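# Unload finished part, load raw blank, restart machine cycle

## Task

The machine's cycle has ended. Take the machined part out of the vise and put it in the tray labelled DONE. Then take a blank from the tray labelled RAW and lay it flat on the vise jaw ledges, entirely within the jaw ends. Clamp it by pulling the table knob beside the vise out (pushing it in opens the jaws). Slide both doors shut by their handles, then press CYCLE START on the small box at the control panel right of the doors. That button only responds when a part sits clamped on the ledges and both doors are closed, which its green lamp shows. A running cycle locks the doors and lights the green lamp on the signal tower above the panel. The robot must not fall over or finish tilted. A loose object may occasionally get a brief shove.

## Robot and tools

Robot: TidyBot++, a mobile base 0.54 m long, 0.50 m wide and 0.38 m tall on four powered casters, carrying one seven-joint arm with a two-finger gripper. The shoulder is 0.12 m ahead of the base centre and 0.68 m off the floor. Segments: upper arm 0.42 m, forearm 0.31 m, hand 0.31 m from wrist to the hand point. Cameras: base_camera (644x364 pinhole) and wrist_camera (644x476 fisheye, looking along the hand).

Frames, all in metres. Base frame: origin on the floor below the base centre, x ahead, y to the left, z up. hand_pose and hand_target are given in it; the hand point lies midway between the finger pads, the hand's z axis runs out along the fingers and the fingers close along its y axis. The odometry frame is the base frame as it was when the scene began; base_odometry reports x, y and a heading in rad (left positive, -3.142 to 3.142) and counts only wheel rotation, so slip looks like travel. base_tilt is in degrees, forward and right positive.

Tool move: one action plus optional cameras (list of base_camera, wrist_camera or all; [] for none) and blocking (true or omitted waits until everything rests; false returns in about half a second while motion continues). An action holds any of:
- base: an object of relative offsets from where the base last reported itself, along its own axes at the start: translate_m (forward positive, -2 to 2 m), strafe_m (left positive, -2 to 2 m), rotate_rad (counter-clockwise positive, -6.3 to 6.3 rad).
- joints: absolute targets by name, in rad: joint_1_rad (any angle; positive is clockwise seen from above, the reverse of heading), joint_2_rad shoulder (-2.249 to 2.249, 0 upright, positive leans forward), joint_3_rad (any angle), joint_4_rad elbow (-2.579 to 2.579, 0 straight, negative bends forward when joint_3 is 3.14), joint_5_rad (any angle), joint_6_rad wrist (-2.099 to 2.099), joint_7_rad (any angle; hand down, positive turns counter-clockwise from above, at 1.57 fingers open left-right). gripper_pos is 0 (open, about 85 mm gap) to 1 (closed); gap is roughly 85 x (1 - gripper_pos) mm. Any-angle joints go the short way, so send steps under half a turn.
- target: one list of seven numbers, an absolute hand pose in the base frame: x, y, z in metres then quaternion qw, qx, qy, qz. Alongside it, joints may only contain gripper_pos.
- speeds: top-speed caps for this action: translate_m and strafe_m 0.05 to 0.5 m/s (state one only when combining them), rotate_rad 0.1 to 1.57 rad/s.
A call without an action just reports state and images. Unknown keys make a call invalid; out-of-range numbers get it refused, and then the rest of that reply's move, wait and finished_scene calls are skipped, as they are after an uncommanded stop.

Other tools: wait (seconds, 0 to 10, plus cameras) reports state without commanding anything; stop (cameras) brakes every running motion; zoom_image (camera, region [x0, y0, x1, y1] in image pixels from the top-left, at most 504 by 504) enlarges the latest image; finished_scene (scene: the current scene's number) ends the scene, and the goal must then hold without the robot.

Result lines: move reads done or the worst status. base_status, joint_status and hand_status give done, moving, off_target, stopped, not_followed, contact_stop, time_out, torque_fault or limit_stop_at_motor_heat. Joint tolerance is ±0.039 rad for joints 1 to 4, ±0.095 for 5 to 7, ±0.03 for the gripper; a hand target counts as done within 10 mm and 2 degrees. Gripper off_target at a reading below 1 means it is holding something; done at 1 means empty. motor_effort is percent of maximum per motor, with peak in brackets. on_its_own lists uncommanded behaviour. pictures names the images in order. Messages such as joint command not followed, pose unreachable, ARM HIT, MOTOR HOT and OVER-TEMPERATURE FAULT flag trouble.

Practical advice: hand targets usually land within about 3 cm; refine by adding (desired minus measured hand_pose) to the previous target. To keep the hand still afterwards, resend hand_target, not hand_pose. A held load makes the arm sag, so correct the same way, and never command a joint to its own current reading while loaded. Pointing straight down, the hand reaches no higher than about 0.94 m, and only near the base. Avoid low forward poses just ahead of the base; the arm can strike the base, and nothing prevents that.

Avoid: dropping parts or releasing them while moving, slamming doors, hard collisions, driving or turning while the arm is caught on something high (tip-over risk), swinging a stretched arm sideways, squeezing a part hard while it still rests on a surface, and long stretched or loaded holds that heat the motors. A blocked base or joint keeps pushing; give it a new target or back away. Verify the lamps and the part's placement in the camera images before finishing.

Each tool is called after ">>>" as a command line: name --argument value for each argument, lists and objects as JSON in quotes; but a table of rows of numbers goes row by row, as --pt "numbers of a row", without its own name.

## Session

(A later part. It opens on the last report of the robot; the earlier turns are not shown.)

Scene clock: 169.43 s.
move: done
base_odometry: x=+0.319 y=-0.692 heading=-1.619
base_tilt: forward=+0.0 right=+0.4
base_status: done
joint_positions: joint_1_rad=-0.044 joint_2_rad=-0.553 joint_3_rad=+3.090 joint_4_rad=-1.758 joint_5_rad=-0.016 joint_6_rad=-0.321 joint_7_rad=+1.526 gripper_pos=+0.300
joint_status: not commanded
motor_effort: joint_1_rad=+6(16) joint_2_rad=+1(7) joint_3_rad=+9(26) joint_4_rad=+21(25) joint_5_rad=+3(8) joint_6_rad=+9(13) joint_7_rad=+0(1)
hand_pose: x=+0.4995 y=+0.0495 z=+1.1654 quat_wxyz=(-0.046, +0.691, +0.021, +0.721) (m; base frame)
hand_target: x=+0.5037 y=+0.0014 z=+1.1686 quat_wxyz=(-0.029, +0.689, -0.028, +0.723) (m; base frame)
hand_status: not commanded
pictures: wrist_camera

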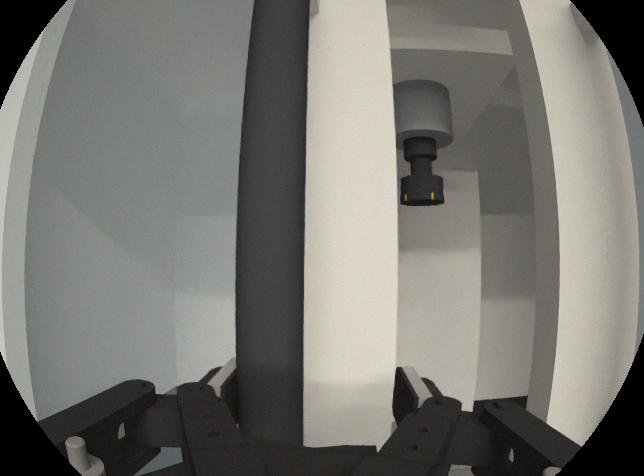

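>>> move --base '{"strafe_m":-0.12}' --speeds '{"strafe_m":0.2}' --cameras '["wrist_camera"]'

Scene clock: 170.97 s.
move: done
base_odometry: x=+0.199 y=-0.687 heading=-1.618
base_tilt: forward=+0.0 right=+0.4
base_status: done
joint_positions: joint_1_rad=-0.069 joint_2_rad=-0.552 joint_3_rad=+3.052 joint_4_rad=-1.756 joint_5_rad=-0.018 joint_6_rad=-0.326 joint_7_rad=+1.526 gripper_pos=+0.300
joint_status: not commanded
motor_effort: joint_1_rad=+12(17) joint_2_rad=-1(6) joint_3_rad=+19(25) joint_4_rad=+24(24) joint_5_rad=+6(8) joint_6_rad=+10(12) joint_7_rad=+0(1)
hand_pose: x=+0.4950 y=+0.0812 z=+1.1634 quat_wxyz=(-0.060, +0.692, +0.048, +0.718) (m; base frame)
hand_target: x=+0.5037 y=+0.0014 z=+1.1686 quat_wxyz=(-0.029, +0.689, -0.028, +0.723) (m; base frame)
hand_status: not commanded
pictures: wrist_camera

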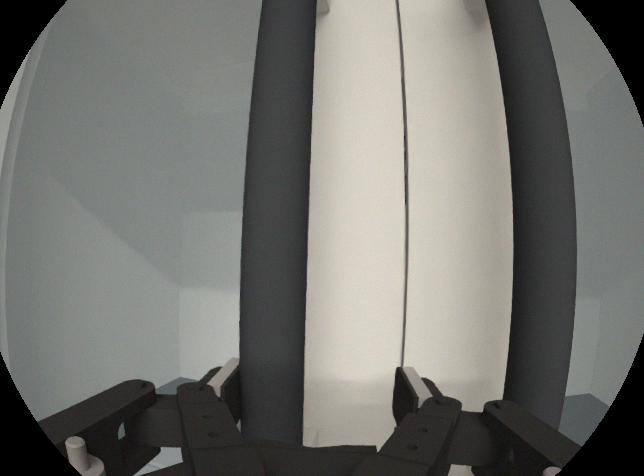

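>>> move --base '{"strafe_m":-0.03}' --speeds '{"strafe_m":0.1}' --cameras '["wrist_camera"]'

Scene clock: 171.90 s.
move: done
base_odometry: x=+0.170 y=-0.686 heading=-1.618
base_tilt: forward=+0.0 right=+0.4
base_status: done
joint_positions: joint_1_rad=-0.090 joint_2_rad=-0.535 joint_3_rad=+3.017 joint_4_rad=-1.745 joint_5_rad=-0.023 joint_6_rad=-0.321 joint_7_rad=+1.526 gripper_pos=+0.300
joint_status: not commanded
motor_effort: joint_1_rad=+15(18) joint_2_rad=-6(7) joint_3_rad=+25(28) joint_4_rad=+19(22) joint_5_rad=+8(9) joint_6_rad=+5(10) joint_7_rad=+0(1)
hand_pose: x=+0.4959 y=+0.1100 z=+1.1636 quat_wxyz=(-0.075, +0.691, +0.071, +0.716) (m; base frame)
hand_target: x=+0.5037 y=+0.0014 z=+1.1686 quat_wxyz=(-0.029, +0.689, -0.028, +0.723) (m; base frame)
hand_status: not commanded
pictures: wrist_camera

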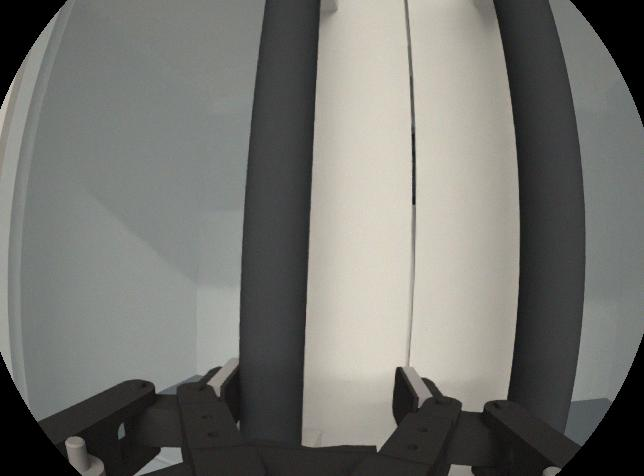

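>>> move --base '{"strafe_m":0.118}' --speeds '{"strafe_m":0.25}' --cameras '["wrist_camera"]'

Scene clock: 173.33 s.
move: done
base_odometry: x=+0.288 y=-0.691 heading=-1.618
base_tilt: forward=+0.1 right=+0.4
base_status: done
joint_positions: joint_1_rad=-0.006 joint_2_rad=-0.549 joint_3_rad=+3.136 joint_4_rad=-1.754 joint_5_rad=-0.023 joint_6_rad=-0.324 joint_7_rad=+1.526 gripper_pos=+0.300
joint_status: not commanded
motor_effort: joint_1_rad=+0(16) joint_2_rad=-2(6) joint_3_rad=+0(25) joint_4_rad=+21(25) joint_5_rad=+1(8) joint_6_rad=+9(12) joint_7_rad=+1(1)
hand_pose: x=+0.5036 y=+0.0092 z=+1.1663 quat_wxyz=(-0.029, +0.692, -0.015, +0.721) (m; base frame)
hand_target: x=+0.5037 y=+0.0014 z=+1.1686 quat_wxyz=(-0.029, +0.689, -0.028, +0.723) (m; base frame)
hand_status: not commanded
pictures: wrist_camera

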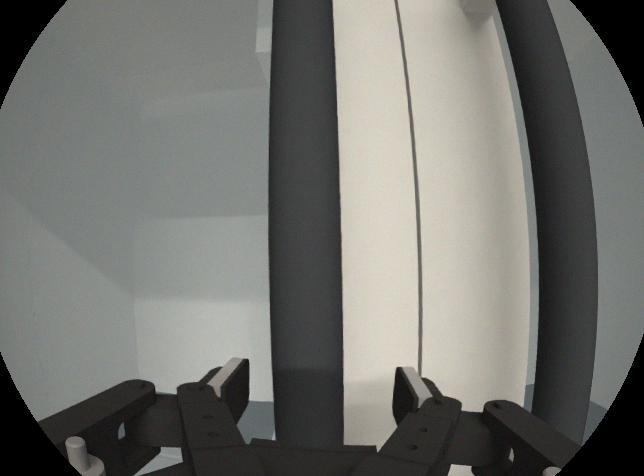

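>>> move --base '{"translate_m":-0.36}' --cameras '["wrist_camera"]'

>>> move --base '{"strafe_m":-1.14}' --joints '{"gripper_pos":1,"joint_4_rad":-1.737}'

Scene clock: 175.53 s.
move: done
base_odometry: x=+0.305 y=-0.332 heading=-1.619
base_tilt: forward=+0.0 right=+0.4
base_status: done
joint_positions: joint_1_rad=-0.006 joint_2_rad=-0.555 joint_3_rad=+3.136 joint_4_rad=-1.754 joint_5_rad=-0.023 joint_6_rad=-0.324 joint_7_rad=+1.526 gripper_pos=+0.300
joint_status: not commanded
motor_effort: joint_1_rad=+0(1) joint_2_rad=-1(5) joint_3_rad=+0(1) joint_4_rad=+21(23) joint_5_rad=+1(1) joint_6_rad=+9(10) joint_7_rad=+1(1)
hand_pose: x=+0.5010 y=+0.0092 z=+1.1684 quat_wxyz=(-0.029, +0.690, -0.015, +0.723) (m; base frame)
hand_target: x=+0.5037 y=+0.0014 z=+1.1686 quat_wxyz=(-0.029, +0.689, -0.028, +0.723) (m; base frame)
hand_status: not commanded
pictures: wrist_camera

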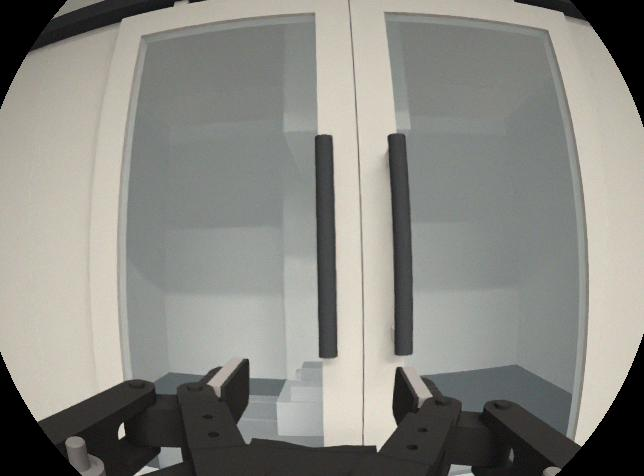

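Scene clock: 179.20 s.
move: done
base_odometry: x=-0.834 y=-0.277 heading=-1.619
base_tilt: forward=+0.1 right=+0.5
base_status: done
joint_positions: joint_1_rad=-0.006 joint_2_rad=-0.555 joint_3_rad=+3.138 joint_4_rad=-1.751 joint_5_rad=-0.023 joint_6_rad=-0.324 joint_7_rad=+1.526 gripper_pos=+0.999
joint_status: all done
motor_effort: joint_1_rad=+0(1) joint_2_rad=-2(2) joint_3_rad=+0(2) joint_4_rad=+21(22) joint_5_rad=+1(1) joint_6_rad=+9(10) joint_7_rad=+1(1)
hand_pose: x=+0.5006 y=+0.0079 z=+1.1702 quat_wxyz=(-0.029, +0.689, -0.016, +0.724) (m; base frame)
hand_target: x=+0.5017 y=+0.0014 z=+1.1777 quat_wxyz=(-0.029, +0.684, -0.028, +0.728) (m; base frame)
hand_status: not commanded
pictures: base_camera, wrist_camera

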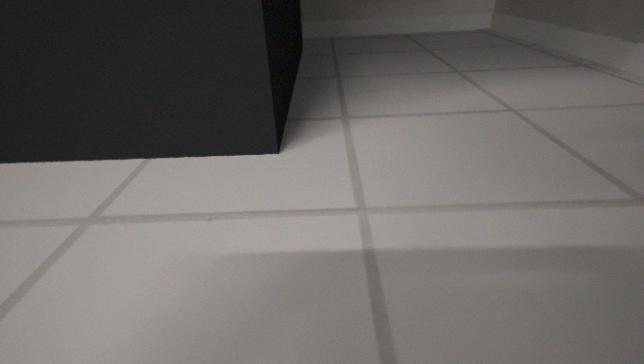

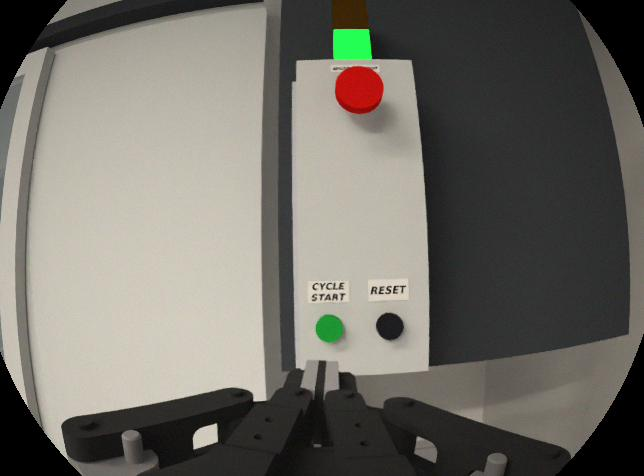

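>>> move --base '{"translate_m":0.095,"strafe_m":-0.009}' --speeds '{"translate_m":0.15}' --cameras '["wrist_camera"]'

Scene clock: 180.67 s.
move: done
base_odometry: x=-0.848 y=-0.371 heading=-1.619
base_tilt: forward=+0.1 right=+0.4
base_status: done
joint_positions: joint_1_rad=-0.006 joint_2_rad=-0.548 joint_3_rad=+3.138 joint_4_rad=-1.751 joint_5_rad=-0.023 joint_6_rad=-0.324 joint_7_rad=+1.526 gripper_pos=+0.999
joint_status: not commanded
motor_effort: joint_1_rad=+0(1) joint_2_rad=-2(5) joint_3_rad=-1(1) joint_4_rad=+22(23) joint_5_rad=+1(1) joint_6_rad=+9(10) joint_7_rad=+0(1)
hand_pose: x=+0.5038 y=+0.0079 z=+1.1677 quat_wxyz=(-0.029, +0.691, -0.016, +0.722) (m; base frame)
hand_target: x=+0.5017 y=+0.0014 z=+1.1777 quat_wxyz=(-0.029, +0.684, -0.028, +0.728) (m; base frame)
hand_status: not commanded
pictures: wrist_camera

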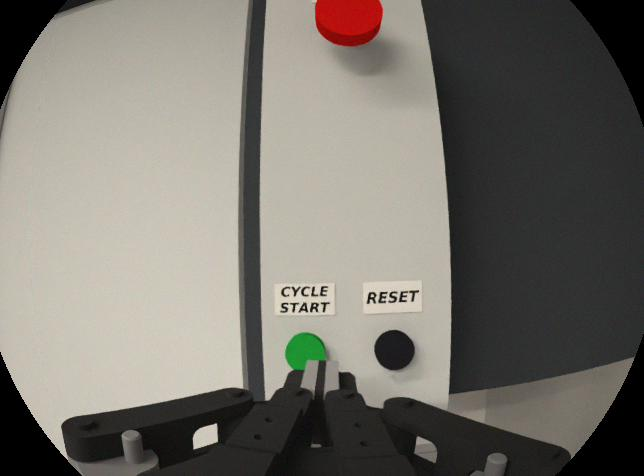

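>>> move --base '{"translate_m":0.03,"strafe_m":0.0105}' --speeds '{"translate_m":0.08}' --cameras '["wrist_camera"]'

Scene clock: 181.77 s.
move: done
base_odometry: x=-0.839 y=-0.402 heading=-1.619
base_tilt: forward=+0.1 right=+0.4
base_status: done
joint_positions: joint_1_rad=-0.006 joint_2_rad=-0.549 joint_3_rad=+3.138 joint_4_rad=-1.751 joint_5_rad=-0.023 joint_6_rad=-0.324 joint_7_rad=+1.526 gripper_pos=+0.999
joint_status: not commanded
motor_effort: joint_1_rad=+0(1) joint_2_rad=-2(5) joint_3_rad=+0(2) joint_4_rad=+21(23) joint_5_rad=+1(1) joint_6_rad=+9(10) joint_7_rad=+1(1)
hand_pose: x=+0.5037 y=+0.0079 z=+1.1678 quat_wxyz=(-0.029, +0.691, -0.017, +0.722) (m; base frame)
hand_target: x=+0.5017 y=+0.0014 z=+1.1777 quat_wxyz=(-0.029, +0.684, -0.028, +0.728) (m; base frame)
hand_status: not commanded
pictures: wrist_camera

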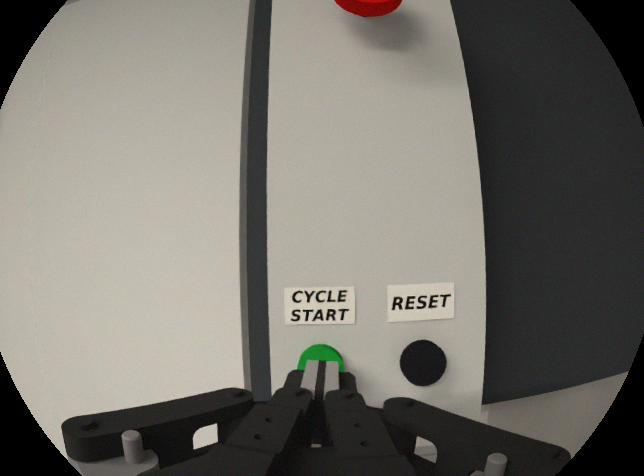

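>>> move --base '{"translate_m":0.022}' --speeds '{"translate_m":0.05}' --cameras '["wrist_camera"]'

>>> move --base '{"translate_m":0.01}' --speeds '{"translate_m":0.05}' --cameras '["wrist_camera"]'

Scene clock: 182.83 s.
move: done
base_odometry: x=-0.840 y=-0.424 heading=-1.619
base_tilt: forward=+0.0 right=+0.4
base_status: done
joint_positions: joint_1_rad=-0.006 joint_2_rad=-0.563 joint_3_rad=+3.138 joint_4_rad=-1.751 joint_5_rad=-0.023 joint_6_rad=-0.326 joint_7_rad=+1.526 gripper_pos=+0.999
joint_status: not commanded
motor_effort: joint_1_rad=+0(1) joint_2_rad=+1(5) joint_3_rad=+0(2) joint_4_rad=+22(24) joint_5_rad=+1(1) joint_6_rad=+9(14) joint_7_rad=+1(1)
hand_pose: x=+0.4967 y=+0.0079 z=+1.1727 quat_wxyz=(-0.029, +0.686, -0.016, +0.726) (m; base frame)
hand_target: x=+0.5017 y=+0.0014 z=+1.1777 quat_wxyz=(-0.029, +0.684, -0.028, +0.728) (m; base frame)
hand_status: not commanded
pictures: wrist_camera

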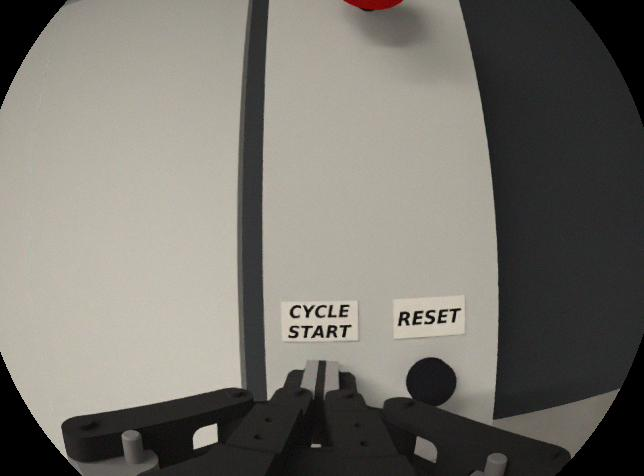

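Scene clock: 183.47 s.
move: done
base_odometry: x=-0.840 y=-0.434 heading=-1.619
base_tilt: forward=+0.1 right=+0.4
base_status: done
joint_positions: joint_1_rad=-0.006 joint_2_rad=-0.582 joint_3_rad=+3.138 joint_4_rad=-1.751 joint_5_rad=-0.023 joint_6_rad=-0.331 joint_7_rad=+1.526 gripper_pos=+0.999
joint_status: not commanded
motor_effort: joint_1_rad=+0(1) joint_2_rad=+5(9) joint_3_rad=+0(1) joint_4_rad=+22(24) joint_5_rad=+1(1) joint_6_rad=+11(15) joint_7_rad=+0(1)
hand_pose: x=+0.4875 y=+0.0078 z=+1.1782 quat_wxyz=(-0.029, +0.681, -0.016, +0.731) (m; base frame)
hand_target: x=+0.5017 y=+0.0014 z=+1.1777 quat_wxyz=(-0.029, +0.684, -0.028, +0.728) (m; base frame)
hand_status: not commanded
pictures: wrist_camera

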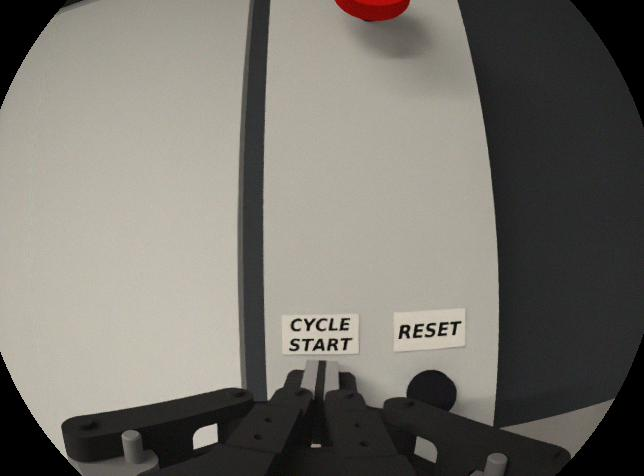

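>>> move --base '{"translate_m":-0.35}' --joints '{"joint_4_rad":-1.9,"joint_6_rad":0.4}' --cameras '["wrist_camera"]'

Scene clock: 185.70 s.
move: done
base_odometry: x=-0.823 y=-0.084 heading=-1.619
base_tilt: forward=+0.0 right=+0.4
base_status: done
joint_positions: joint_1_rad=-0.005 joint_2_rad=-0.552 joint_3_rad=+3.139 joint_4_rad=-1.884 joint_5_rad=-0.023 joint_6_rad=+0.339 joint_7_rad=+1.526 gripper_pos=+0.999
joint_status: all done
motor_effort: joint_1_rad=+0(1) joint_2_rad=-2(6) joint_3_rad=+0(3) joint_4_rad=+21(23) joint_5_rad=+1(1) joint_6_rad=+8(11) joint_7_rad=+1(1)
hand_pose: x=+0.4645 y=+0.0026 z=+1.2845 quat_wxyz=(-0.030, +0.476, -0.017, +0.879) (m; base frame)
hand_target: x=+0.4596 y=+0.0014 z=+1.2901 quat_wxyz=(-0.036, +0.457, -0.018, +0.888) (m; base frame)
hand_status: not commanded
pictures: wrist_camera

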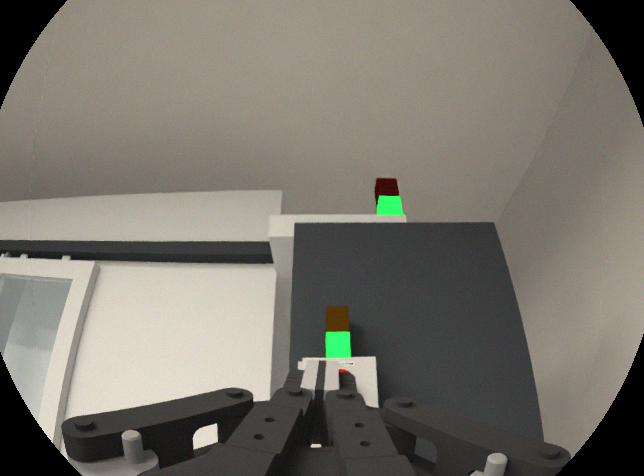

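Tower green is lit.

>>> finished_scene --scene 2

The scene is finished: the task was done.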